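# Extend and quarter-turn the yellow foosball rod nearest right_arm

## Task

Find the yellow rod that sits closest to right_arm and draw it outward until it stops. Rotate it by 90 degrees so its player figures are horizontal. Finish with no part of either robot, wrist camera cable included, in contact with the rod.

## Robot and tools

Robot: two yam_ultra arms, left_arm and right_arm. Each has six revolute joints and a parallel two-finger gripper with a wrist camera. Scene frame: origin on the table surface, halfway between the two nominal bases. +x points out over the table, +z points up, and left_arm is on the +y side. Calibrated bases in the scene frame: left_arm at (-0.028, +0.289, +0.027) m, right_arm at (-0.040, -0.349, +0.007) m, both nearly unrotated. Hand positions, orientations and wrist camera poses are reported in the arm's own base frame. The gripper's fingers point along its +z and close along its y. end_effector_position is the point between the pads, about 1 cm short of the fingertips. Reported hand poses can be off by a few centimetres, more at long reach.

Row layout: every motion row has 14 numbers, each in [-1, 1], covering both arms even when only one moves. The first seven are left_arm: six joint numbers, then the gripper opening. The last seven are the same for right_arm. Joint order within each arm: wrist pitch (joint4), shoulder (joint2), wrist yaw (joint5), wrist roll (joint6), elbow (joint3), waist (joint1). Joint numbers are offsets, not poses. They count from the Joint targets line as it stood when the action or call began, and never from the previous row. Scale: 1.0 equals 2.224 rad for waist, shoulder and elbow, and 8.485 rad for the three wrist joints. Stated joint ranges in rad: waist -2.618 to 3.054, shoulder 0 to 3.142, elbow 0 to 3.142, wrist pitch and wrist yaw -1.571 to 1.571, wrist roll -2.094 to 2.094. A request more than 0.059 rad beyond a range gets the action refused for both arms. The opening number is absolute: +1 is fully open (0.094 m pad gap) and -1 is closed. Sending 0 for an arm's joints holds its current targets. For the opening, 0 is itself a command, so repeat the present value to leave a gripper unchanged.

execute_actions(actions, cameras): actions is a list of actions. Each action is a list of up to 15 rows, one row per 1/30 s control step. An action lasts 0.5 s, and a short action keeps its last row for the remaining steps. An empty list only returns state and images. cameras picks which images come back: omitted or ["all"] gives both, [] gives none. Valid names are cam_left_wrist and cam_right_wrist, each 672x504 fisheye. An unknown name voids the call.

move(target, speed, blend, opening_speed, blocking, cameras): target is one 14-number row or a list of up to 15 rows. All rows are offsets from the same starting Joint targets. Joints travel together along timed paths with no collision avoidance. speed is in rad/s for the joint with the longest travel: range 0.01 to 12.57, default 0.5, given as one number or one per target. blend, in rad, rounds the corners at intermediate targets. opening_speed is the gripper's rate of change on the -1..+1 scale per second, at least 0.2. blocking=false returns after about 0.5 s while the motion continues. The result adds a move: line with the ending (done, off_target, moving, held, fault) and possibly limits=held.

wait(seconds 0 to 10) lets time pass, and a running move continues. stop() brakes a running move and needs some distance to do so. zoom_image(camera, region=[x0,y0,x1,y1] in pixels, at most 504x504) gives a closer view of that camera's latest image. read_manual(section="licences") returns licence text only. finished_scene(scene) ends the current scene for good; call it only when the goal is met and stable.

Result lines: Joint positions (rad, then finger gap in m), Joint velocities ("within noise" when the arm is still), Joint targets (the base for the next offsets), Joint torques (wrist and some values wrap at ±28 N m), grip_measured (opening on the command scale), Tool commands, and step readings after execute_actions. "joint sent to its limit" means a joint was clipped at its real end. "joint command not followed" means the clearance check altered an arm's targets. MOTOR HOT appears at 75 °C. OVER-TEMPERATURE FAULT at 90 °C folds that arm and disables it.

Motion limits: each joint target may lead its measured angle by at most 0.339 rad (big joints) or 2.2 rad (wrists). Targets that would put the hand more than 200 mm away are scaled back, so large offsets take several actions.

Gripping: fingers track the commanded opening until force saturates, so closing on an object shows no visible stop. To release, command well above grip_measured. Close slowly on fragile items.

Avoid: arm-to-arm contact, including one gripper closing on the other's fingers; fast impacts; driving targets far into a contact (a deeper target pushes harder); dropping or flinging parts; holding stretched poses or pushing for long, which heats motors. To end a push, command targets back beyond the measured Joint positions. Time passes while you think, and a running move keeps going meanwhile.

Each tool is called after "Call:" as name(argument=value, ...), one argument or row to a line, values as JSON.

## Session

Call:
execute_actions(
  actions=[],
)

Scene clock: 0.00 s.
left_arm: end_effector_position=(+0.4007, +0.0076, +0.1253) grip_measured=+1.000 end_effector_quat_wxyz=(+0.625, -0.028, +0.778, +0.057) | right_arm: end_effector_position=(+0.3999, -0.0295, +0.1148) grip_measured=+1.000 end_effector_quat_wxyz=(+0.608, +0.063, +0.791, -0.024)
Joint names: [wrist pitch, shoulder, wrist yaw, wrist roll, elbow, waist]
Joint positions: left_arm=[0.966 1.539 -0.191 0.014 0.356 -0.068 0.094] | right_arm=[0.914 1.54 0.071 0.059 0.363 -0.045 0.094]
Joint velocities: within noise
Joint torques (N m): no reading
Heat: left arm: 47 °C; right arm: 43 °C.
Joint targets: left_arm=[0.959 1.536 -0.192 0.014 0.359 -0.068] | right_arm=[0.904 1.537 0.071 0.060 0.366 -0.045]
Tool commands: left_gripper/opening=+1.0 right_gripper/opening=+1.0

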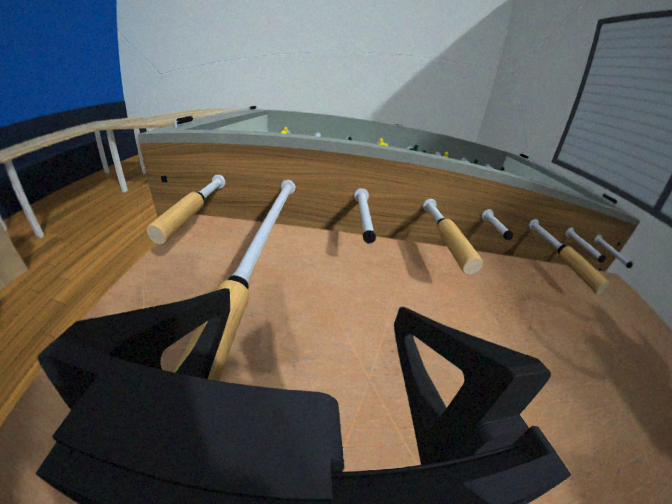

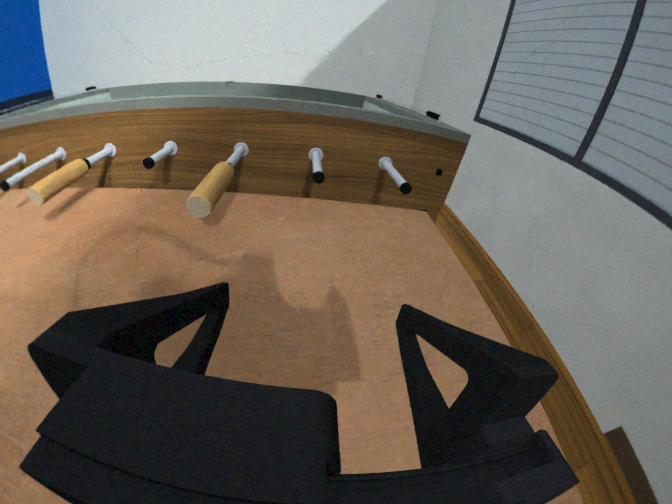

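Call:
zoom_image(
  camera="cam_left_wrist",
  region=[240, 90, 640, 300],
)

Call:
zoom_image(
  camera="cam_right_wrist",
  region=[140, 70, 480, 240],
)

Scaled by 1.260 from the camera's 672x504 image, which has a finer 960x720 frame.

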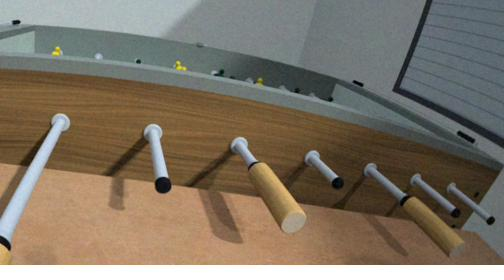

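Scaled by 1.482 from the camera's 672x504 image, which has a finer 960x720 frame.

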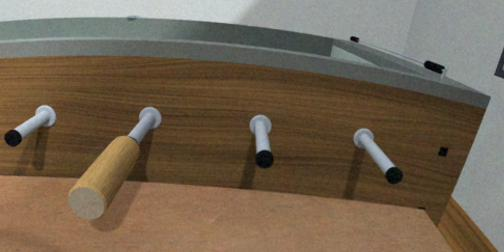

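Call:
move(
  target=[0,0,0,0,0,0,1,0.0700,0.3557,0.0324,-0.0071,0.2086,0.1614,1],
  speed=1.0,
  cameras=["cam_right_wrist"],
)

Scene clock: 93.30 s.
left_arm: end_effector_position=(+0.4007, +0.0076, +0.1253) grip_measured=+1.000 end_effector_quat_wxyz=(+0.625, -0.028, +0.778, +0.057) | right_arm: end_effector_position=(+0.5066, +0.1030, +0.0636) grip_measured=+1.000 end_effector_quat_wxyz=(+0.693, +0.007, +0.720, -0.014)
Joint names: [wrist pitch, shoulder, wrist yaw, wrist roll, elbow, waist]
Joint positions: left_arm=[0.966 1.539 -0.191 0.014 0.356 -0.068 0.094] | right_arm=[1.459 2.312 0.345 0.004 0.813 0.315 0.094]
Joint velocities: within noise
Joint torques (N m): left_arm=[1.84 -6.34 -0.04 0.01 5.35 -0.08] | right_arm=[2.07 -7.73 0.15 -0.05 4.88 -0.06]
Heat: left arm: 45 °C; right arm: 44 °C.
Joint targets: left_arm=[0.959 1.536 -0.192 0.014 0.359 -0.068] | right_arm=[1.498 2.328 0.346 0.000 0.830 0.314]
move: off_target (right_arm); right_arm: the wrist pitch is farthest, 0.039 rad from its target
camera_calibration:
cam_right_wrist: T_world_to_cam=[[-0.0710032, -0.979289, 0.189611, 0.115461], [-0.437154, -0.140312, -0.888374, 0.325111], [0.89658, -0.145967, -0.418137, -0.294833], [0, 0, 0, 1]] pos_world=[0.414663, 0.115651, 0.143646]
Images, in order (width x height): cam_right_wrist 672x504.

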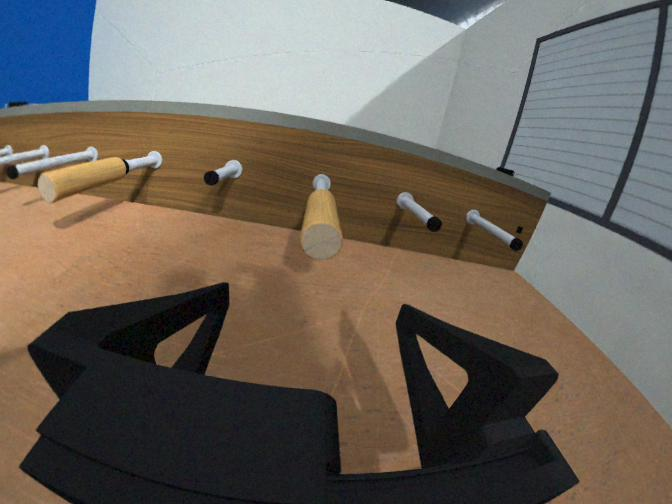

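Call:
move(
  target=[
    [0,0,0,0,0,0,1,-0.0139,0.0396,-0.0050,0,0.1048,-0.0189,1],
    [0,0,0,0,0,0,1,-0.0322,0.0809,-0.0088,0,0.2113,-0.0337,1],
  ],
  speed=0.4,
  cameras=["cam_right_wrist"],
)

Scene clock: 111.17 s.
left_arm: end_effector_position=(+0.4007, +0.0076, +0.1253) grip_measured=+1.000 end_effector_quat_wxyz=(+0.625, -0.028, +0.778, +0.057) | right_arm: end_effector_position=(+0.6073, +0.1017, +0.0830) grip_measured=+1.000 end_effector_quat_wxyz=(+0.720, +0.019, +0.694, -0.010)
Joint names: [wrist pitch, shoulder, wrist yaw, wrist roll, elbow, waist]
Joint positions: left_arm=[0.966 1.539 -0.191 0.014 0.356 -0.068 0.094] | right_arm=[1.24 2.481 0.287 0.004 1.278 0.246 0.094]
Joint velocities: within noise
Joint torques (N m): left_arm=[1.85 -6.35 -0.04 0.01 5.38 -0.09] | right_arm=[1.59 -9.22 -0.13 -0.04 6.78 -0.62]
Heat: left arm: 45 °C; right arm: 46 °C.
Joint targets: left_arm=[0.959 1.536 -0.192 0.014 0.359 -0.068] | right_arm=[1.224 2.508 0.271 0.000 1.300 0.239]
move: done
camera_calibration:
cam_right_wrist: T_world_to_cam=[[-0.0953969, -0.982176, 0.161955, 0.135117], [-0.370306, -0.116005, -0.921638, 0.345875], [0.923998, -0.147894, -0.35264, -0.399055], [0, 0, 0, 1]] pos_world=[0.509695, 0.113815, 0.156166]
Images, in order (width x height): cam_right_wrist 672x504.

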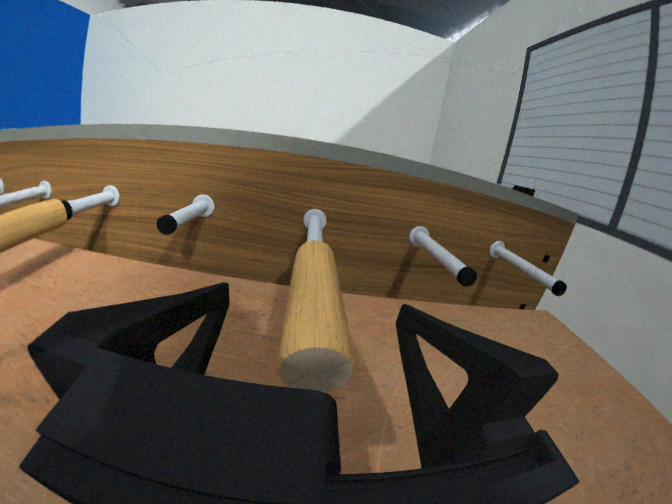

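Call:
move(
  target=[0,0,0,0,0,0,1,-0.0075,0,-0.0012,0,0,0,1],
  speed=0.4,
  cameras=[],
)

Call:
move(
  target=[0,0,0,0,0,0,1,0,0,0,0,0,0,-1],
  opening_speed=0.6,
  cameras=["cam_right_wrist"],
)

Scene clock: 122.23 s.
left_arm: end_effector_position=(+0.4007, +0.0076, +0.1253) grip_measured=+1.000 end_effector_quat_wxyz=(+0.625, -0.028, +0.778, +0.057) | right_arm: end_effector_position=(+0.6075, +0.1036, +0.0676) grip_measured=+1.000 end_effector_quat_wxyz=(+0.698, +0.010, +0.716, -0.012)
Joint names: [wrist pitch, shoulder, wrist yaw, wrist roll, elbow, waist]
Joint positions: left_arm=[0.966 1.539 -0.191 0.014 0.356 -0.068 0.094] | right_arm=[1.177 2.481 0.277 0.004 1.278 0.246 0.094]
Joint velocities: within noise
Joint torques (N m): left_arm=[1.84 -6.35 -0.05 0.01 5.37 -0.09] | right_arm=[1.61 -9.24 -0.13 -0.04 6.79 -0.62]
Heat: left arm: 45 °C; right arm: 46 °C.
Joint targets: left_arm=[0.959 1.536 -0.192 0.014 0.359 -0.068] | right_arm=[1.161 2.508 0.261 0.000 1.300 0.239]
move: done
No camera images: "cameras" was empty.

Scene clock: 125.77 s.
left_arm: end_effector_position=(+0.4007, +0.0076, +0.1253) grip_measured=+1.000 end_effector_quat_wxyz=(+0.625, -0.028, +0.778, +0.057) | right_arm: end_effector_position=(+0.6075, +0.1040, +0.0674) grip_measured=-0.305 end_effector_quat_wxyz=(+0.698, +0.009, +0.716, -0.011)
Joint names: [wrist pitch, shoulder, wrist yaw, wrist roll, elbow, waist]
Joint positions: left_arm=[0.966 1.539 -0.191 0.014 0.356 -0.068 0.094] | right_arm=[1.176 2.481 0.274 0.004 1.278 0.246 0.033]
Joint velocities: within noise
Joint torques (N m): left_arm=[1.84 -6.34 -0.04 0.02 5.33 -0.05] | right_arm=[1.59 -9.24 -0.1 -0.04 6.8 -0.59]
Heat: left arm: 45 °C; right arm: 46 °C.
Joint targets: left_arm=[0.959 1.536 -0.192 0.014 0.359 -0.068] | right_arm=[1.161 2.508 0.261 0.000 1.300 0.239]
move: done
camera_calibration:
cam_right_wrist: T_world_to_cam=[[-0.0719523, -0.980538, 0.182672, 0.124058], [-0.425442, -0.135478, -0.894787, 0.36552], [0.902121, -0.142098, -0.407414, -0.38797], [0, 0, 0, 1]] pos_world=[0.514429, 0.116034, 0.146337]
Images, in order (width x height): cam_right_wrist 672x504.

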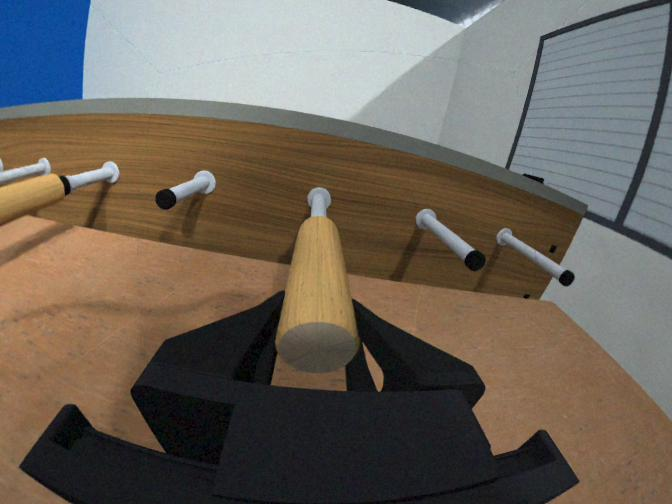

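Call:
move(
  target=[0,0,0,0,0,0,1,0,0,0,0.188,0,0,-1],
  speed=1.2,
  cameras=["cam_right_wrist"],
)

Scene clock: 133.37 s.
left_arm: end_effector_position=(+0.4007, +0.0076, +0.1253) grip_measured=+1.000 end_effector_quat_wxyz=(+0.625, -0.028, +0.778, +0.057) | right_arm: end_effector_position=(+0.6076, +0.1102, +0.0738) grip_measured=-0.306 end_effector_quat_wxyz=(+0.497, +0.500, +0.500, +0.503)
Joint names: [wrist pitch, shoulder, wrist yaw, wrist roll, elbow, waist]
Joint positions: left_arm=[0.966 1.539 -0.191 0.014 0.356 -0.068 0.094] | right_arm=[1.202 2.481 0.24 1.578 1.278 0.246 0.033]
Joint velocities: within noise
Joint torques (N m): left_arm=[1.83 -6.35 -0.06 0.01 5.33 -0.03] | right_arm=[1.37 -9.24 0.27 0.22 6.8 -0.59]
Heat: left arm: 45 °C; right arm: 46 °C.
Joint targets: left_arm=[0.959 1.536 -0.192 0.014 0.359 -0.068] | right_arm=[1.161 2.508 0.261 1.595 1.300 0.239]
move: off_target (right_arm); right_arm: the wrist pitch is farthest, 0.041 rad from its target
camera_calibration:
cam_right_wrist: T_world_to_cam=[[-0.0479722, -0.171298, -0.984051, 0.11129], [-0.404698, 0.904032, -0.13764, 0.189165], [0.913191, 0.391641, -0.112692, -0.471924], [0, 0, 0, 1]] pos_world=[0.51285, 0.0328774, 0.0823693]
Images, in order (width x height): cam_right_wrist 672x504.

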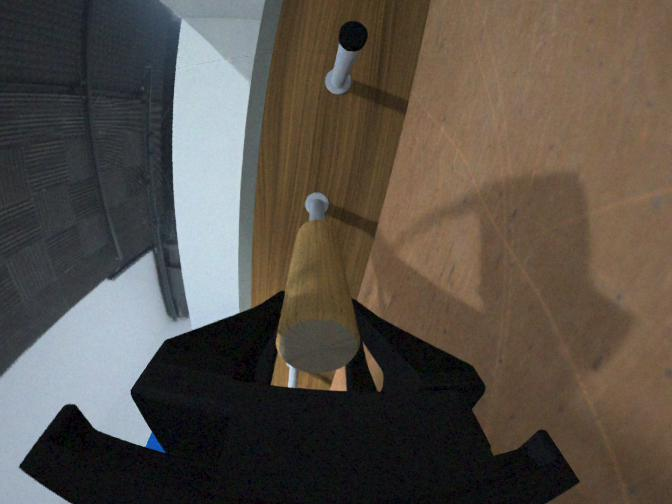

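Call:
move(
  target=[
    [0,0,0,0,0,0,1,0,0,0,0,0,0,0.1],
    [0,0,0,0,0,0,1,0.0211,-0.0414,0.0051,0,-0.1066,0.0148,0.1],
    [0,0,0,0,0,0,1,0.0352,-0.0809,0.0100,0,-0.2113,0.0337,0.1],
    [0,0,0,0,0,0,1,-0.0661,-0.3408,-0.0013,-0.1644,-0.2248,0.0094,0.1],
    [0,0,0,0,0,0,1,-0.1852,-0.1799,-0.0086,-0.1654,0.1888,-0.0004,0.1],
  ],
  speed=[0.5,0.5,0.5,1.2,1.0],
  blend=[0,0.05,0,0.15,0],
  cameras=["cam_right_wrist"],
)

Scene clock: 181.53 s.
left_arm: end_effector_position=(+0.4007, +0.0076, +0.1253) grip_measured=+1.000 end_effector_quat_wxyz=(+0.625, -0.028, +0.778, +0.057) | right_arm: end_effector_position=(+0.5618, +0.1065, +0.1339) grip_measured=+0.099 end_effector_quat_wxyz=(+0.387, +0.015, +0.922, -0.006)
Joint names: [wrist pitch, shoulder, wrist yaw, wrist roll, elbow, waist]
Joint positions: left_arm=[0.966 1.539 -0.191 0.014 0.356 -0.068 0.094] | right_arm=[-0.4 2.087 0.196 0.198 1.691 0.246 0.052]
Joint velocities: within noise
Joint torques (N m): left_arm=[1.83 -6.37 -0.04 -0.01 5.33 -0.06] | right_arm=[1.28 -9.03 0.03 -0.07 9.4 -0.72]
Heat: left arm: 44 °C; right arm: 43 °C.
Joint targets: left_arm=[0.959 1.536 -0.192 0.014 0.359 -0.068] | right_arm=[-0.411 2.108 0.188 0.191 1.720 0.238]
move: done
camera_calibration:
cam_right_wrist: T_world_to_cam=[[0.0590717, -0.985277, 0.160433, 0.0410411], [-0.923239, -0.115046, -0.366599, 0.612746], [0.379659, -0.126463, -0.916442, 0.0405874], [0, 0, 0, 1]] pos_world=[0.547877, 0.116063, 0.255243]
Images, in order (width x height): cam_right_wrist 672x504.

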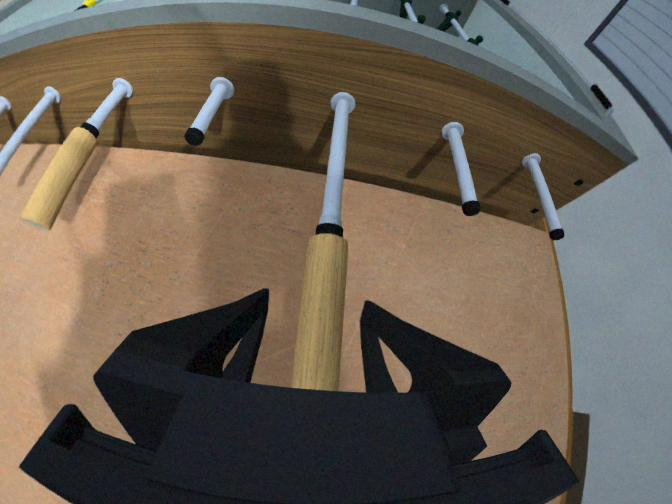

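Call:
move(
  target=[
    [0,0,0,0,0,0,1,0,0,0,0,0,0,0.6],
    [0,0,0,0,0,0,1,0.0149,0.0913,-0.0013,-0.0013,0.0324,-0.0112,0.6],
  ],
  speed=0.4,
  cameras=["cam_right_wrist"],
)

Scene clock: 200.23 s.
left_arm: end_effector_position=(+0.4007, +0.0076, +0.1253) grip_measured=+1.000 end_effector_quat_wxyz=(+0.625, -0.028, +0.778, +0.057) | right_arm: end_effector_position=(+0.5967, +0.1015, +0.0695) grip_measured=+0.598 end_effector_quat_wxyz=(+0.378, +0.019, +0.926, -0.010)
Joint names: [wrist pitch, shoulder, wrist yaw, wrist roll, elbow, waist]
Joint positions: left_arm=[0.966 1.539 -0.191 0.014 0.356 -0.068 0.094] | right_arm=[-0.293 2.288 0.186 0.187 1.767 0.221 0.075]
Joint velocities: within noise
Joint torques (N m): left_arm=[1.85 -6.35 -0.05 0.02 5.3 -0.02] | right_arm=[1.45 -10.06 0.02 -0.05 8.9 -0.68]
Heat: left arm: 44 °C; right arm: 43 °C.
Joint targets: left_arm=[0.959 1.536 -0.192 0.014 0.359 -0.068] | right_arm=[-0.284 2.311 0.177 0.181 1.792 0.213]
move: done
camera_calibration:
cam_right_wrist: T_world_to_cam=[[0.051761, -0.985173, 0.163572, 0.0484668], [-0.931092, -0.106831, -0.34879, 0.623318], [0.361093, -0.134247, -0.922816, -0.0198893], [0, 0, 0, 1]] pos_world=[0.58504, 0.111668, 0.191125]
Images, in order (width x height): cam_right_wrist 672x504.

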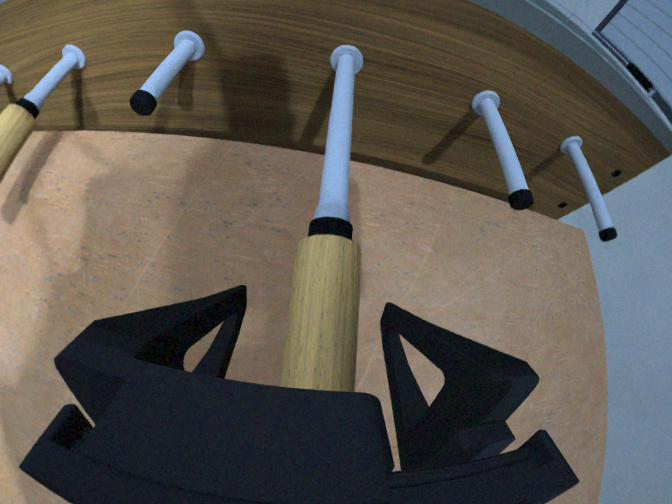

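Call:
move(
  target=[0,0,0,0,0,0,1,0,0,0,0,0,0,-1],
  opening_speed=0.7,
  cameras=[],
)

Call:
move(
  target=[
    [0,0,0,0,0,0,1,0.0101,-0.0522,0.0013,0.0013,-0.0899,0.0081,-1],
    [0,0,0,0,0,0,1,0.0161,-0.0985,0.0028,0.0029,-0.1619,0.0166,-1],
    [0,0,0,0,0,0,1,0.0223,-0.1419,0.0046,0.0048,-0.2284,0.0270,-1],
  ],
  speed=0.3,
  blend=0.05,
  cameras=["cam_right_wrist"],
)

Scene clock: 220.20 s.
left_arm: end_effector_position=(+0.4007, +0.0076, +0.1253) grip_measured=+1.000 end_effector_quat_wxyz=(+0.625, -0.028, +0.778, +0.057) | right_arm: end_effector_position=(+0.5966, +0.1023, +0.0694) grip_measured=-0.304 end_effector_quat_wxyz=(+0.378, +0.014, +0.926, -0.009)
Joint names: [wrist pitch, shoulder, wrist yaw, wrist roll, elbow, waist]
Joint positions: left_arm=[0.966 1.539 -0.191 0.014 0.356 -0.068 0.094] | right_arm=[-0.293 2.288 0.181 0.18 1.767 0.221 0.033]
Joint velocities: within noise
Joint torques (N m): left_arm=[1.85 -6.37 -0.05 -0.01 5.31 -0.06] | right_arm=[1.45 -10.11 0.08 0.01 8.9 -0.66]
Heat: left arm: 44 °C; right arm: 44 °C.
Joint targets: left_arm=[0.959 1.536 -0.192 0.014 0.359 -0.068] | right_arm=[-0.284 2.311 0.177 0.180 1.792 0.213]
move: done
No camera images: "cameras" was empty.

Scene clock: 222.23 s.
left_arm: end_effector_position=(+0.4007, +0.0076, +0.1253) grip_measured=+1.000 end_effector_quat_wxyz=(+0.625, -0.028, +0.778, +0.057) | right_arm: end_effector_position=(+0.5307, +0.1030, +0.0669) grip_measured=-0.305 end_effector_quat_wxyz=(+0.399, +0.015, +0.917, -0.004)
Joint names: [wrist pitch, shoulder, wrist yaw, wrist roll, elbow, waist]
Joint positions: left_arm=[0.966 1.539 -0.191 0.014 0.356 -0.068 0.094] | right_arm=[-0.052 2.043 0.206 0.202 1.324 0.257 0.033]
Joint velocities: within noise
Joint torques (N m): left_arm=[1.84 -6.34 -0.05 0.01 5.35 -0.08] | right_arm=[1.04 -13.76 0.24 0.22 3.75 1.46]
Heat: left arm: 44 °C; right arm: 45 °C.
Joint targets: left_arm=[0.959 1.536 -0.192 0.014 0.359 -0.068] | right_arm=[-0.095 1.996 0.216 0.221 1.284 0.273]
move: off_target (right_arm); right_arm: the shoulder is farthest, 0.048 rad from its target
camera_calibration:
cam_right_wrist: T_world_to_cam=[[0.0559466, -0.985542, 0.159927, 0.0518464], [-0.913163, -0.115279, -0.390952, 0.555338], [0.403736, -0.124167, -0.90641, -0.0230098], [0, 0, 0, 1]] pos_world=[0.513503, 0.112258, 0.187963]
Images, in order (width x height): cam_right_wrist 672x504.

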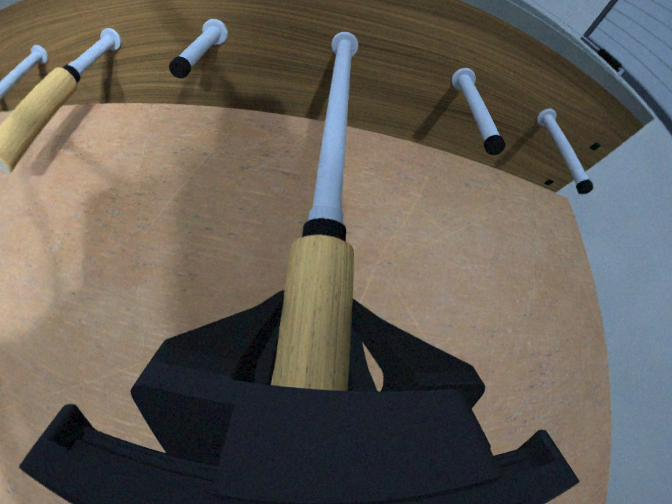

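Call:
move(
  target=[0,0,0,0,0,0,1,0.0021,-0.0261,0.0011,0.0012,-0.0353,0.0067,-1],
  speed=0.2,
  cameras=["cam_right_wrist"],
)

Scene clock: 231.17 s.
left_arm: end_effector_position=(+0.4007, +0.0076, +0.1253) grip_measured=+1.000 end_effector_quat_wxyz=(+0.625, -0.028, +0.778, +0.057) | right_arm: end_effector_position=(+0.5299, +0.1035, +0.0653) grip_measured=-0.305 end_effector_quat_wxyz=(+0.407, +0.018, +0.913, +0.006)
Joint names: [wrist pitch, shoulder, wrist yaw, wrist roll, elbow, waist]
Joint positions: left_arm=[0.966 1.539 -0.191 0.014 0.356 -0.068 0.094] | right_arm=[-0.002 2.037 0.191 0.209 1.29 0.254 0.033]
Joint velocities: within noise
Joint torques (N m): left_arm=[1.82 -6.37 -0.05 -0.01 5.35 -0.06] | right_arm=[0.77 -17.95 0.47 0.22 0.5 3.14]
Heat: left arm: 44 °C; right arm: 45 °C.
Joint targets: left_arm=[0.959 1.536 -0.192 0.014 0.359 -0.068] | right_arm=[-0.077 1.938 0.226 0.232 1.206 0.288]
move: off_target (right_arm); right_arm: the shoulder is farthest, 0.099 rad from its target
camera_calibration:
cam_right_wrist: T_world_to_cam=[[0.0556719, -0.988613, 0.139807, 0.0544028], [-0.905056, -0.109098, -0.411061, 0.550442], [0.421633, -0.103648, -0.900823, -0.0360351], [0, 0, 0, 1]] pos_world=[0.510346, 0.1101, 0.186198]
Images, in order (width x height): cam_right_wrist 672x504.

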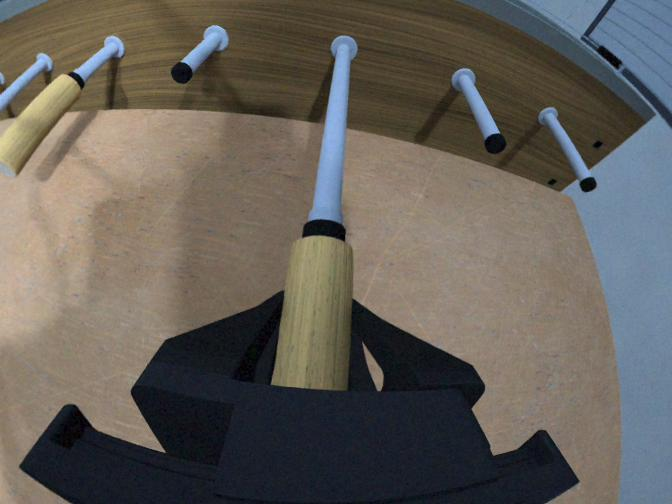

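Call:
move(
  target=[
    [0,0,0,0,0,0,1,0.0020,0.052,-0.0031,-0.0032,0.055,-0.0139,-1],
    [0,0,0,0,0,0,1,0.0020,0.052,-0.0031,-0.0032,0.055,-0.0139,0.6],
  ],
  speed=0.2,
  cameras=["cam_right_wrist"],
)

Scene clock: 245.57 s.
left_arm: end_effector_position=(+0.4007, +0.0076, +0.1253) grip_measured=+1.000 end_effector_quat_wxyz=(+0.625, -0.028, +0.778, +0.057) | right_arm: end_effector_position=(+0.5309, +0.1018, +0.0665) grip_measured=+0.598 end_effector_quat_wxyz=(+0.401, +0.018, +0.916, +0.002)
Joint names: [wrist pitch, shoulder, wrist yaw, wrist roll, elbow, waist]
Joint positions: left_arm=[0.966 1.539 -0.191 0.014 0.356 -0.068 0.094] | right_arm=[-0.038 2.041 0.194 0.208 1.315 0.251 0.075]
Joint velocities: within noise
Joint torques (N m): left_arm=[1.85 -6.35 -0.04 0.02 5.35 -0.01] | right_arm=[1.2 -9.09 0.17 -0.04 7.6 0.57]
Heat: left arm: 44 °C; right arm: 46 °C.
Joint targets: left_arm=[0.959 1.536 -0.192 0.014 0.359 -0.068] | right_arm=[-0.060 2.053 0.199 0.204 1.328 0.257]
move: done
camera_calibration:
cam_right_wrist: T_world_to_cam=[[0.0533553, -0.987832, 0.146088, 0.0532025], [-0.911709, -0.10787, -0.396424, 0.554037], [0.407358, -0.112039, -0.90637, -0.0267877], [0, 0, 0, 1]] pos_world=[0.513194, 0.109318, 0.187581]
Images, in order (width x height): cam_right_wrist 672x504.

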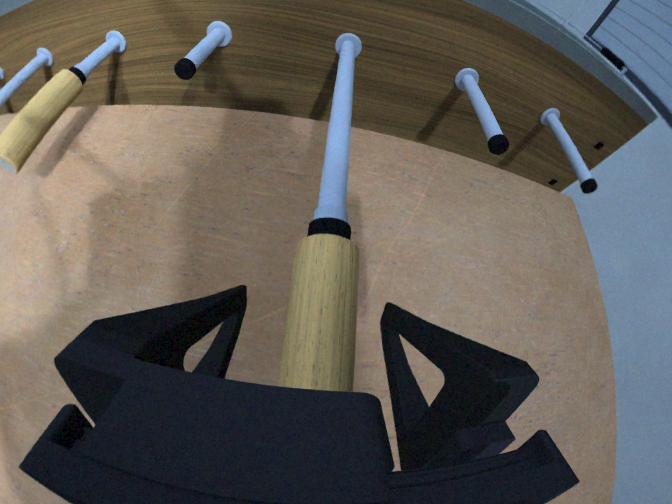

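Call:
move(
  target=[
    [0,0,0,0,0,0,1,-0.0271,-0.1295,0.0047,0.0046,-0.0396,0.0234,0.6],
    [0,0,0,0,0,0,1,-0.0047,-0.0688,0,0,0.2122,0.0103,0.6],
  ],
  speed=[0.4,1.0],
  cameras=["cam_right_wrist"],
)

Call:
zoom_image(
  camera="cam_right_wrist",
  region=[150, 0, 600, 250],
)

Scene clock: 259.50 s.
left_arm: end_effector_position=(+0.4007, +0.0076, +0.1253) grip_measured=+1.000 end_effector_quat_wxyz=(+0.625, -0.028, +0.778, +0.057) | right_arm: end_effector_position=(+0.5769, +0.1331, +0.3558) grip_measured=+0.598 end_effector_quat_wxyz=(+0.630, +0.037, +0.772, +0.077)
Joint names: [wrist pitch, shoulder, wrist yaw, wrist roll, elbow, waist]
Joint positions: left_arm=[0.966 1.539 -0.191 0.014 0.356 -0.068 0.094] | right_arm=[-0.096 1.884 0.209 0.211 1.78 0.288 0.075]
Joint velocities: within noise
Joint torques (N m): left_arm=[1.85 -6.35 -0.04 0.01 5.35 -0.03] | right_arm=[1.72 -8.25 -0.07 -0.08 9.1 -0.62]
Heat: left arm: 44 °C; right arm: 45 °C.
Joint targets: left_arm=[0.959 1.536 -0.192 0.014 0.359 -0.068] | right_arm=[-0.100 1.900 0.199 0.204 1.800 0.280]
move: done
camera_calibration:
cam_right_wrist: T_world_to_cam=[[0.0281865, -0.999417, 0.019251, 0.1006], [-0.567861, -0.0318587, -0.822508, 0.657233], [0.822642, 0.0122517, -0.568428, -0.156111], [0, 0, 0, 1]] pos_world=[0.498805, 0.123393, 0.449905]
Images, in order (width x height): cam_right_wrist 672x504.

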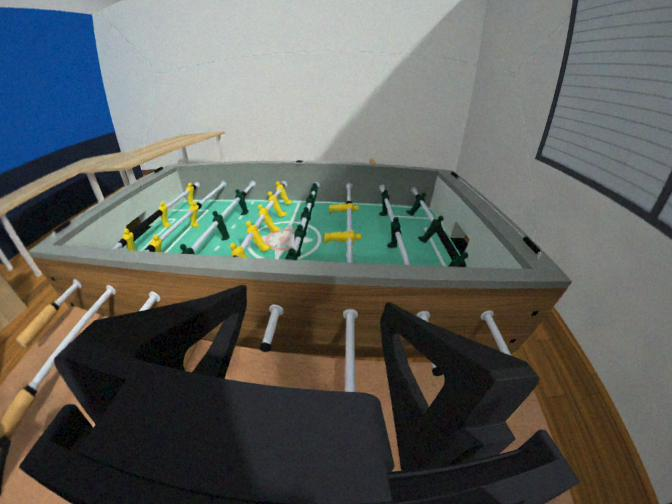

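Scaled by 1.120 from the camera's 672x504 image, which has a finer 960x720 frame.

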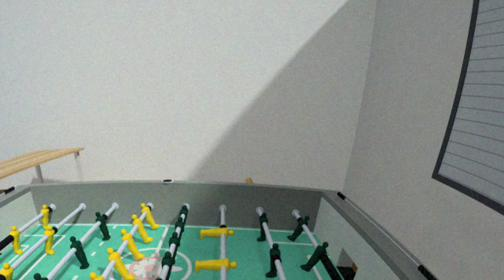

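Call:
zoom_image(
  camera="cam_right_wrist",
  region=[300, 180, 400, 270],
)

Call:
finished_scene(
  scene=1,
)

Scaled by 5.040 from the camera's 672x504 image, which has a finer 960x720 frame.

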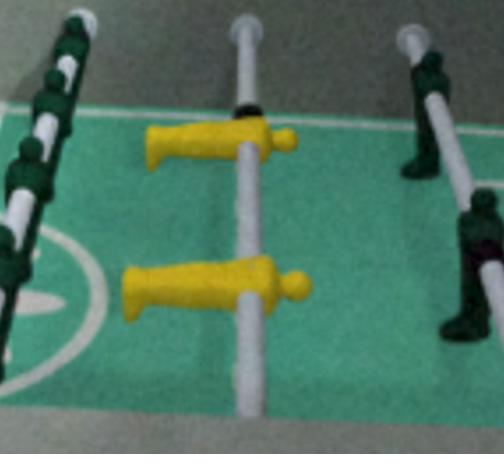

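The scene is finished: the task was done.


## Next scene

The same job, from a new start.

Call:
execute_actions(
  actions=[],
)

Scene clock: 0.00 s.
left_arm: end_effector_position=(+0.3899, -0.0004, +0.1147) grip_measured=+1.000 end_effector_quat_wxyz=(+0.609, -0.026, +0.793, +0.006) | right_arm: end_effector_position=(+0.3960, -0.0474, +0.1154) grip_measured=+1.000 end_effector_quat_wxyz=(+0.595, +0.094, +0.794, -0.086)
Joint names: [wrist pitch, shoulder, wrist yaw, wrist roll, elbow, waist]
Joint positions: left_arm=[0.911 1.495 -0.08 -0.043 0.322 -0.04 0.094] | right_arm=[0.848 1.518 0.234 0.044 0.38 -0.018 0.094]
Joint velocities: within noise
Joint torques (N m): no reading
Heat: left arm: 42 °C; right arm: 40 °C.
Joint targets: left_arm=[0.899 1.493 -0.081 -0.042 0.324 -0.040] | right_arm=[0.837 1.515 0.234 0.045 0.383 -0.018]
Tool commands: left_gripper/opening=+1.0 right_gripper/opening=+1.0
camera_calibration:
cam_left_wrist: T_world_to_cam=[[0.0222135, -0.980285, 0.196335, -0.0420869], [-0.593611, -0.170951, -0.786385, 0.357186], [0.804446, -0.0990782, -0.585705, -0.125405], [0, 0, 0, 1]] pos_world=[0.313846, 0.00737939, 0.215698]
cam_right_wrist: T_world_to_cam=[[-0.244005, -0.947103, 0.208463, 0.0183839], [-0.655393, 0.00260904, -0.755284, 0.379511], [0.714788, -0.320918, -0.621361, -0.108823], [0, 0, 0, 1]] pos_world=[0.331, -0.0185021, 0.215188]

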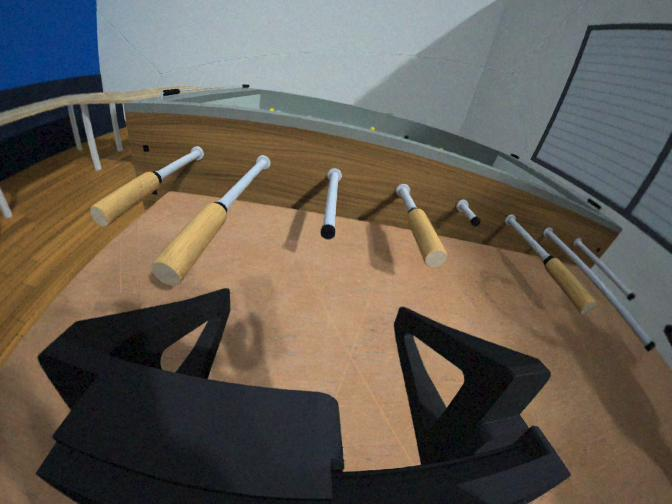

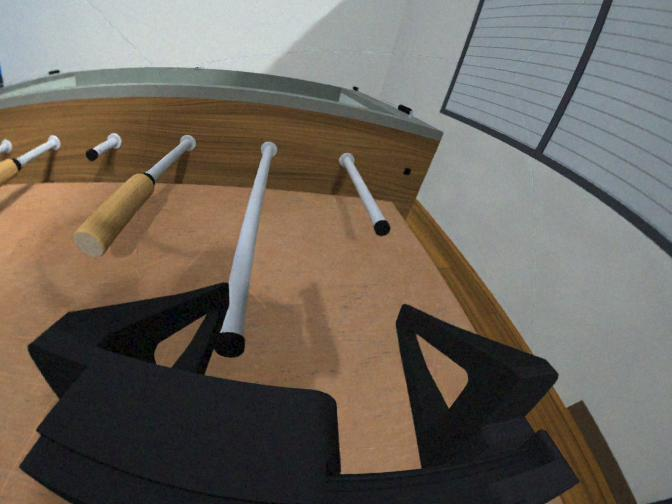

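Call:
move(
  target=[
    [0,0,0,0,0,0,1,-0.0474,-0.0243,0,0,0.1093,0,1],
    [0,0,0,0,0,0,1,-0.0474,-0.0243,0.0313,0,0.1093,0.2104,1],
    [0,0,0,0,0,0,1,0.0699,0.3237,0.0428,0,0.1650,0.2383,1],
  ],
  speed=1.0,
  blend=0.08,
  cameras=["cam_right_wrist"],
)

Scene clock: 78.33 s.
left_arm: end_effector_position=(+0.3899, -0.0004, +0.1147) grip_measured=+1.000 end_effector_quat_wxyz=(+0.609, -0.026, +0.793, +0.006) | right_arm: end_effector_position=(+0.4655, +0.1438, +0.0720) grip_measured=+1.000 end_effector_quat_wxyz=(+0.682, +0.033, +0.730, -0.032)
Joint names: [wrist pitch, shoulder, wrist yaw, wrist roll, elbow, waist]
Joint positions: left_arm=[0.911 1.495 -0.08 -0.043 0.322 -0.04 0.094] | right_arm=[1.405 2.219 0.595 0.044 0.732 0.504 0.094]
Joint velocities: within noise
Joint torques (N m): left_arm=[1.87 -5.78 -0.03 0 5.34 -0.05] | right_arm=[1.84 -7.27 0.08 0.02 4.85 0.76]
Heat: left arm: 42 °C; right arm: 40 °C.
Joint targets: left_arm=[0.899 1.493 -0.081 -0.042 0.324 -0.040] | right_arm=[1.430 2.235 0.597 0.045 0.750 0.512]
move: done
camera_calibration:
cam_right_wrist: T_world_to_cam=[[-0.127126, -0.974777, 0.183434, 0.176839], [-0.471076, -0.103412, -0.87601, 0.329938], [0.872884, -0.197775, -0.446047, -0.227992], [0, 0, 0, 1]] pos_world=[0.376917, 0.161407, 0.154896]
Images, in order (width x height): cam_right_wrist 672x504.

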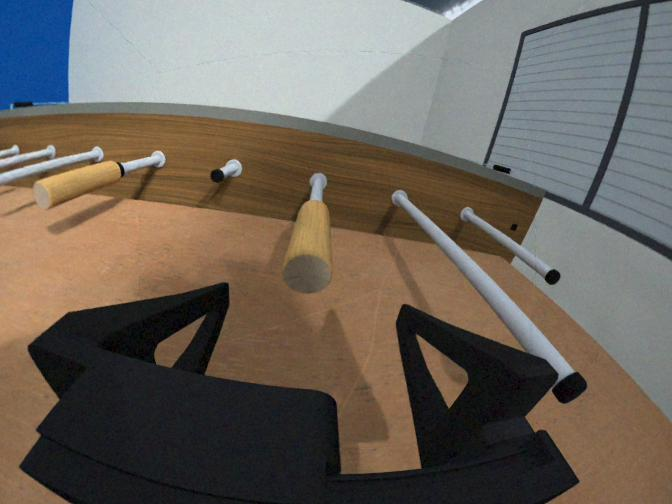

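Call:
move(
  target=[0,0,0,0,0,0,1,-0.0024,0.0773,-0.0111,-0.0053,0.1093,-0.0396,1],
  speed=0.4,
  cameras=["cam_right_wrist"],
)

Scene clock: 87.70 s.
left_arm: end_effector_position=(+0.3899, -0.0004, +0.1147) grip_measured=+1.000 end_effector_quat_wxyz=(+0.609, -0.026, +0.793, +0.006) | right_arm: end_effector_position=(+0.5231, +0.1436, +0.0668) grip_measured=+1.000 end_effector_quat_wxyz=(+0.705, +0.032, +0.708, -0.030)
Joint names: [wrist pitch, shoulder, wrist yaw, wrist roll, elbow, waist]
Joint positions: left_arm=[0.911 1.495 -0.08 -0.043 0.322 -0.04 0.094] | right_arm=[1.406 2.384 0.518 0.004 0.974 0.429 0.094]
Joint velocities: within noise
Joint torques (N m): left_arm=[1.87 -5.74 -0.02 0.01 5.31 -0.03] | right_arm=[1.73 -8.14 -0.13 -0.05 5.42 -0.43]
Heat: left arm: 42 °C; right arm: 41 °C.
Joint targets: left_arm=[0.899 1.493 -0.081 -0.042 0.324 -0.040] | right_arm=[1.410 2.407 0.503 0.000 0.993 0.424]
move: done
camera_calibration:
cam_right_wrist: T_world_to_cam=[[-0.135131, -0.975053, 0.176097, 0.18967], [-0.413317, -0.106054, -0.90439, 0.324556], [0.900505, -0.194995, -0.388675, -0.299253], [0, 0, 0, 1]] pos_world=[0.429254, 0.161005, 0.143813]
Images, in order (width x height): cam_right_wrist 672x504.

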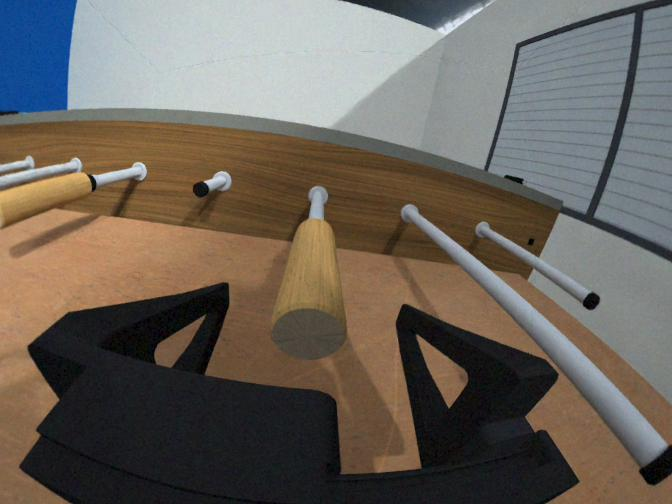

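Call:
move(
  target=[0,0,0,0,0,0,1,0,0,0,0,0,0.0112,1],
  cameras=[],
)

Call:
move(
  target=[0,0,0,0,0,0,1,0,0,0,0,0,0,-1],
  opening_speed=0.7,
  cameras=[],
)

Call:
move(
  target=[0,0,0,0,0,0,1,0,0,0,-0.187,0,0,-1],
  speed=1.3,
  cameras=["cam_right_wrist"],
)

Scene clock: 98.40 s.
left_arm: end_effector_position=(+0.3899, -0.0004, +0.1147) grip_measured=+1.000 end_effector_quat_wxyz=(+0.609, -0.026, +0.793, +0.006) | right_arm: end_effector_position=(+0.5214, +0.1497, +0.0668) grip_measured=+1.000 end_effector_quat_wxyz=(+0.705, +0.028, +0.708, -0.026)
Joint names: [wrist pitch, shoulder, wrist yaw, wrist roll, elbow, waist]
Joint positions: left_arm=[0.911 1.495 -0.08 -0.043 0.322 -0.04 0.094] | right_arm=[1.406 2.384 0.517 0.004 0.974 0.441 0.094]
Joint velocities: within noise
Joint torques (N m): left_arm=[1.88 -5.81 -0.02 0.01 5.37 -0.02] | right_arm=[1.73 -8.14 -0.1 -0.03 5.44 0.55]
Heat: left arm: 41 °C; right arm: 41 °C.
Joint targets: left_arm=[0.899 1.493 -0.081 -0.042 0.324 -0.040] | right_arm=[1.410 2.407 0.503 0.000 0.993 0.449]
move: done
No camera images: "cameras" was empty.

Scene clock: 101.47 s.
left_arm: end_effector_position=(+0.3899, -0.0004, +0.1147) grip_measured=+1.000 end_effector_quat_wxyz=(+0.609, -0.026, +0.793, +0.006) | right_arm: end_effector_position=(+0.5212, +0.1488, +0.0668) grip_measured=-0.305 end_effector_quat_wxyz=(+0.705, +0.030, +0.708, -0.029)
Joint names: [wrist pitch, shoulder, wrist yaw, wrist roll, elbow, waist]
Joint positions: left_arm=[0.911 1.495 -0.08 -0.043 0.322 -0.04 0.094] | right_arm=[1.406 2.384 0.526 0.004 0.974 0.442 0.033]
Joint velocities: within noise
Joint torques (N m): left_arm=[1.88 -5.76 -0.03 0.02 5.37 -0.06] | right_arm=[1.73 -8.13 -0.2 -0.04 5.42 0.66]
Heat: left arm: 41 °C; right arm: 41 °C.
Joint targets: left_arm=[0.899 1.493 -0.081 -0.042 0.324 -0.040] | right_arm=[1.410 2.407 0.503 0.000 0.993 0.449]
move: done
No camera images: "cameras" was empty.

Scene clock: 103.70 s.
left_arm: end_effector_position=(+0.3899, -0.0004, +0.1147) grip_measured=+1.000 end_effector_quat_wxyz=(+0.609, -0.026, +0.793, +0.006) | right_arm: end_effector_position=(+0.5208, +0.1447, +0.0710) grip_measured=-0.306 end_effector_quat_wxyz=(+0.477, -0.469, +0.524, -0.528)
Joint names: [wrist pitch, shoulder, wrist yaw, wrist roll, elbow, waist]
Joint positions: left_arm=[0.911 1.495 -0.08 -0.043 0.322 -0.04 0.094] | right_arm=[1.424 2.384 0.549 -1.574 0.974 0.442 0.033]
Joint velocities: within noise
Joint torques (N m): left_arm=[1.89 -5.78 -0.03 0.01 5.34 -0.1] | right_arm=[1.55 -8.13 -0.46 -0.12 5.41 0.66]
Heat: left arm: 41 °C; right arm: 41 °C.
Joint targets: left_arm=[0.899 1.493 -0.081 -0.042 0.324 -0.040] | right_arm=[1.410 2.407 0.503 -1.587 0.993 0.449]
move: off_target (right_arm); right_arm: the wrist yaw is farthest, 0.046 rad from its target
camera_calibration:
cam_right_wrist: T_world_to_cam=[[-0.0422717, 0.17922, 0.9829, -0.0830128], [-0.494824, -0.858405, 0.135239, 0.404994], [0.867964, -0.480646, 0.124969, -0.273539], [0, 0, 0, 1]] pos_world=[0.434314, 0.231051, 0.0610062]
Images, in order (width x height): cam_right_wrist 672x504.

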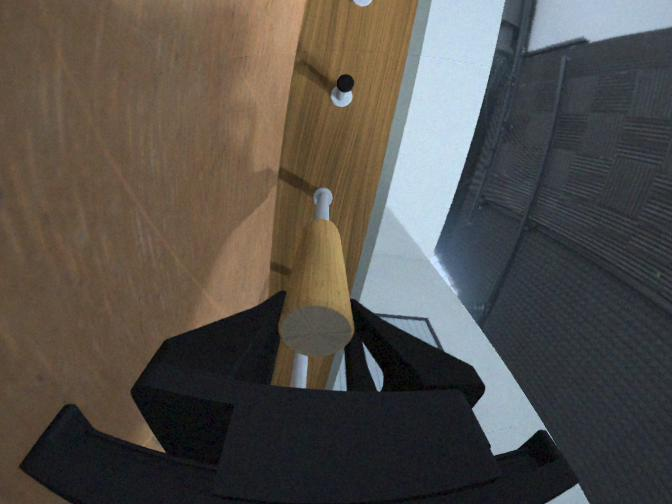

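Call:
move(
  target=[
    [0,0,0,0,0,0,1,0.0088,-0.0544,0.0085,0,-0.0953,0.0283,-1],
    [0,0,0,0,0,0,1,0.0103,-0.0724,0.0127,0,-0.1268,0.0450,-1],
  ],
  speed=0.3,
  blend=0.04,
  cameras=["cam_right_wrist"],
)

Scene clock: 115.00 s.
left_arm: end_effector_position=(+0.3899, -0.0004, +0.1147) grip_measured=+1.000 end_effector_quat_wxyz=(+0.609, -0.026, +0.793, +0.006) | right_arm: end_effector_position=(+0.4609, +0.1487, +0.0714) grip_measured=-0.306 end_effector_quat_wxyz=(+0.457, -0.489, +0.528, -0.524)
Joint names: [wrist pitch, shoulder, wrist yaw, wrist roll, elbow, waist]
Joint positions: left_arm=[0.911 1.495 -0.08 -0.043 0.322 -0.04 0.094] | right_arm=[1.48 2.259 0.637 -1.575 0.736 0.531 0.033]
Joint velocities: within noise
Joint torques (N m): left_arm=[1.9 -5.75 -0.04 0.01 5.33 -0.06] | right_arm=[1.81 -9.61 -0.21 -0.12 1.5 1.69]
Heat: left arm: 41 °C; right arm: 42 °C.
Joint targets: left_arm=[0.899 1.493 -0.081 -0.042 0.324 -0.040] | right_arm=[1.497 2.246 0.611 -1.586 0.711 0.549]
move: done; blend cut to 0.035 rad at target 1
camera_calibration:
cam_right_wrist: T_world_to_cam=[[0.00702477, 0.207819, 0.978142, -0.113315], [-0.486085, -0.854114, 0.184958, 0.370539], [0.873883, -0.47676, 0.0950177, -0.220901], [0, 0, 0, 1]] pos_world=[0.373952, 0.234715, 0.0632936]
Images, in order (width x height): cam_right_wrist 672x504.

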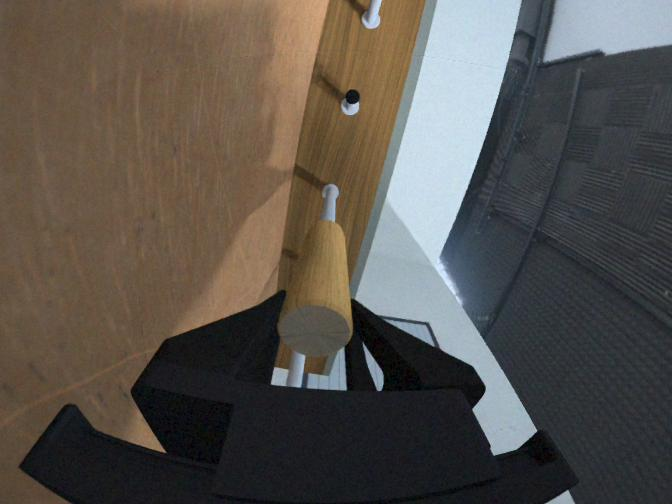

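Call:
move(
  target=[0,0,0,0,0,0,1,0.0021,-0.0274,0.0065,0,-0.0477,0.0247,-1],
  speed=0.2,
  cameras=["cam_right_wrist"],
)

Scene clock: 119.93 s.
left_arm: end_effector_position=(+0.3899, -0.0004, +0.1147) grip_measured=+1.000 end_effector_quat_wxyz=(+0.609, -0.026, +0.793, +0.006) | right_arm: end_effector_position=(+0.4388, +0.1495, +0.0709) grip_measured=-0.306 end_effector_quat_wxyz=(-0.445, +0.500, -0.528, +0.522)
Joint names: [wrist pitch, shoulder, wrist yaw, wrist roll, elbow, waist]
Joint positions: left_arm=[0.911 1.495 -0.08 -0.043 0.322 -0.04 0.094] | right_arm=[1.481 2.21 0.675 -1.576 0.655 0.569 0.033]
Joint velocities: within noise
Joint torques (N m): left_arm=[1.88 -5.78 -0.04 0.02 5.37 -0.02] | right_arm=[1.96 -10.1 -0.02 -0.11 -0.47 3.18]
Heat: left arm: 41 °C; right arm: 42 °C.
Joint targets: left_arm=[0.899 1.493 -0.081 -0.042 0.324 -0.040] | right_arm=[1.515 2.185 0.666 -1.587 0.605 0.604]
move: off_target (right_arm); right_arm: the elbow is farthest, 0.050 rad from its target
camera_calibration:
cam_right_wrist: T_world_to_cam=[[0.0317046, 0.226496, 0.973496, -0.126161], [-0.480897, -0.850382, 0.213514, 0.355734], [0.876204, -0.474921, 0.0819601, -0.201493], [0, 0, 0, 1]] pos_world=[0.351621, 0.235391, 0.0633777]
Images, in order (width x height): cam_right_wrist 672x504.

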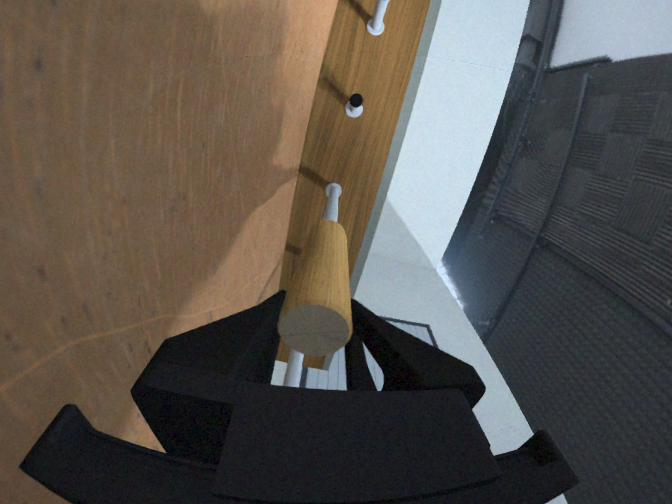

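Call:
move(
  target=[0,0,0,0,0,0,1,0.0012,-0.0135,0.0035,0,-0.027,0.0135,-1],
  speed=0.2,
  cameras=["cam_right_wrist"],
)

Scene clock: 125.50 s.
left_arm: end_effector_position=(+0.3899, -0.0004, +0.1147) grip_measured=+1.000 end_effector_quat_wxyz=(+0.609, -0.026, +0.793, +0.006) | right_arm: end_effector_position=(+0.4376, +0.1485, +0.0728) grip_measured=-0.306 end_effector_quat_wxyz=(-0.445, +0.499, -0.528, +0.523)
Joint names: [wrist pitch, shoulder, wrist yaw, wrist roll, elbow, waist]
Joint positions: left_arm=[0.911 1.495 -0.08 -0.043 0.322 -0.04 0.094] | right_arm=[1.48 2.2 0.676 -1.577 0.647 0.569 0.033]
Joint velocities: within noise
Joint torques (N m): left_arm=[1.89 -5.79 -0.04 0.02 5.33 -0.05] | right_arm=[2.06 -11.75 0.29 -0.1 -4.57 5.86]
Heat: left arm: 41 °C; right arm: 43 °C.
Joint targets: left_arm=[0.899 1.493 -0.081 -0.042 0.324 -0.040] | right_arm=[1.525 2.155 0.696 -1.586 0.545 0.634]
move: off_target (right_arm); right_arm: the elbow is farthest, 0.102 rad from its target
camera_calibration:
cam_right_wrist: T_world_to_cam=[[0.0311028, 0.226705, 0.973467, -0.127507], [-0.482066, -0.849774, 0.213301, 0.354291], [0.875583, -0.475909, 0.0828566, -0.200629], [0, 0, 0, 1]] pos_world=[0.350425, 0.234493, 0.065176]
Images, in order (width x height): cam_right_wrist 672x504.

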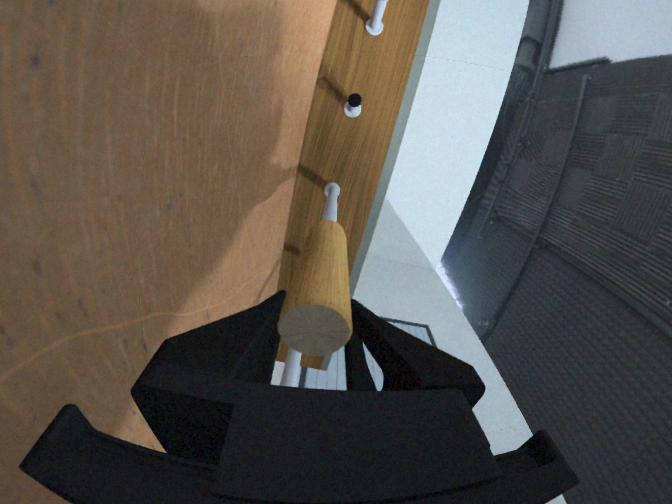

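Call:
move(
  target=[
    [0,0,0,0,0,0,1,-0.0029,0.0225,-0.0019,0,0.045,-0.0279,-1],
    [0,0,0,0,0,0,1,-0.0029,0.0225,-0.0019,0,0.045,-0.0279,0.35],
    [0,0,0,0,0,0,1,-0.0183,-0.0472,0.0025,0.0101,-0.0225,0.0094,0.35],
    [0,0,0,0,0,0,1,-0.0183,-0.2496,0.0025,0.0101,-0.0652,0.0094,0.35],
    [0,0,0,0,0,0,1,-0.1915,-0.1147,-0.0467,0.2105,0.5643,-0.1052,0.35],
  ],
  speed=[0.25,0.25,0.3,0.7,1.2],
  blend=[0,0,0,0.1,0],
  cameras=["cam_right_wrist"],
)

Call:
zoom_image(
  camera="cam_right_wrist",
  region=[250, 150, 500, 330],
)

Scene clock: 156.80 s.
left_arm: end_effector_position=(+0.3899, -0.0004, +0.1147) grip_measured=+1.000 end_effector_quat_wxyz=(+0.609, -0.026, +0.793, +0.006) | right_arm: end_effector_position=(+0.5604, +0.1813, +0.3567) grip_measured=+0.348 end_effector_quat_wxyz=(+0.635, +0.014, +0.769, +0.068)
Joint names: [wrist pitch, shoulder, wrist yaw, wrist roll, elbow, waist]
Joint positions: left_arm=[0.911 1.495 -0.08 -0.043 0.322 -0.04 0.094] | right_arm=[-0.086 1.882 0.31 0.186 1.774 0.404 0.063]
Joint velocities: within noise
Joint torques (N m): left_arm=[1.87 -5.76 -0.03 0.02 5.31 -0.1] | right_arm=[1.62 -8.2 0 0.16 9.39 -0.28]
Heat: left arm: 41 °C; right arm: 45 °C.
Joint targets: left_arm=[0.899 1.493 -0.081 -0.042 0.324 -0.040] | right_arm=[-0.099 1.900 0.300 0.199 1.800 0.400]
move: done
camera_calibration:
cam_right_wrist: T_world_to_cam=[[0.0496895, -0.996869, 0.0615132, 0.12165], [-0.555583, -0.0787691, -0.827722, 0.653506], [0.829975, 0.00695335, -0.557757, -0.149666], [0, 0, 0, 1]] pos_world=[0.481251, 0.173786, 0.449961]
Images, in order (width x height): cam_right_wrist 672x504.

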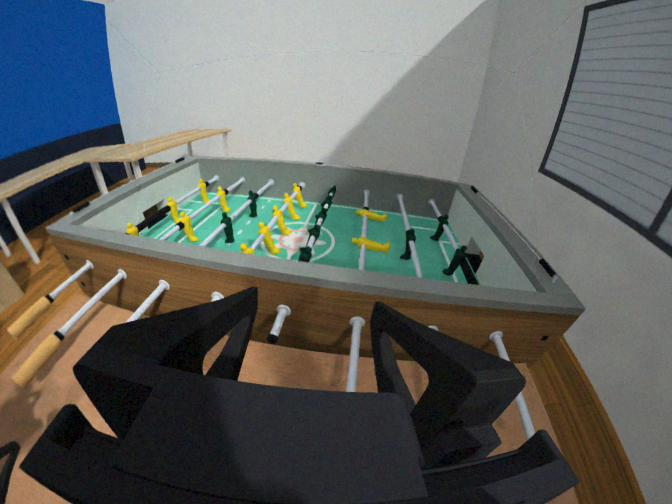

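Scaled by 2.016 from the camera's 672x504 image, which has a finer 960x720 frame.

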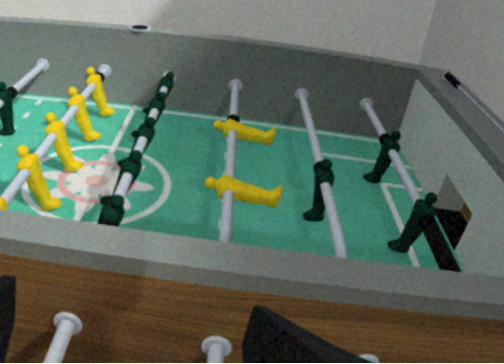

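Call:
finished_scene(
  scene=2,
)

The scene is finished: the task was done.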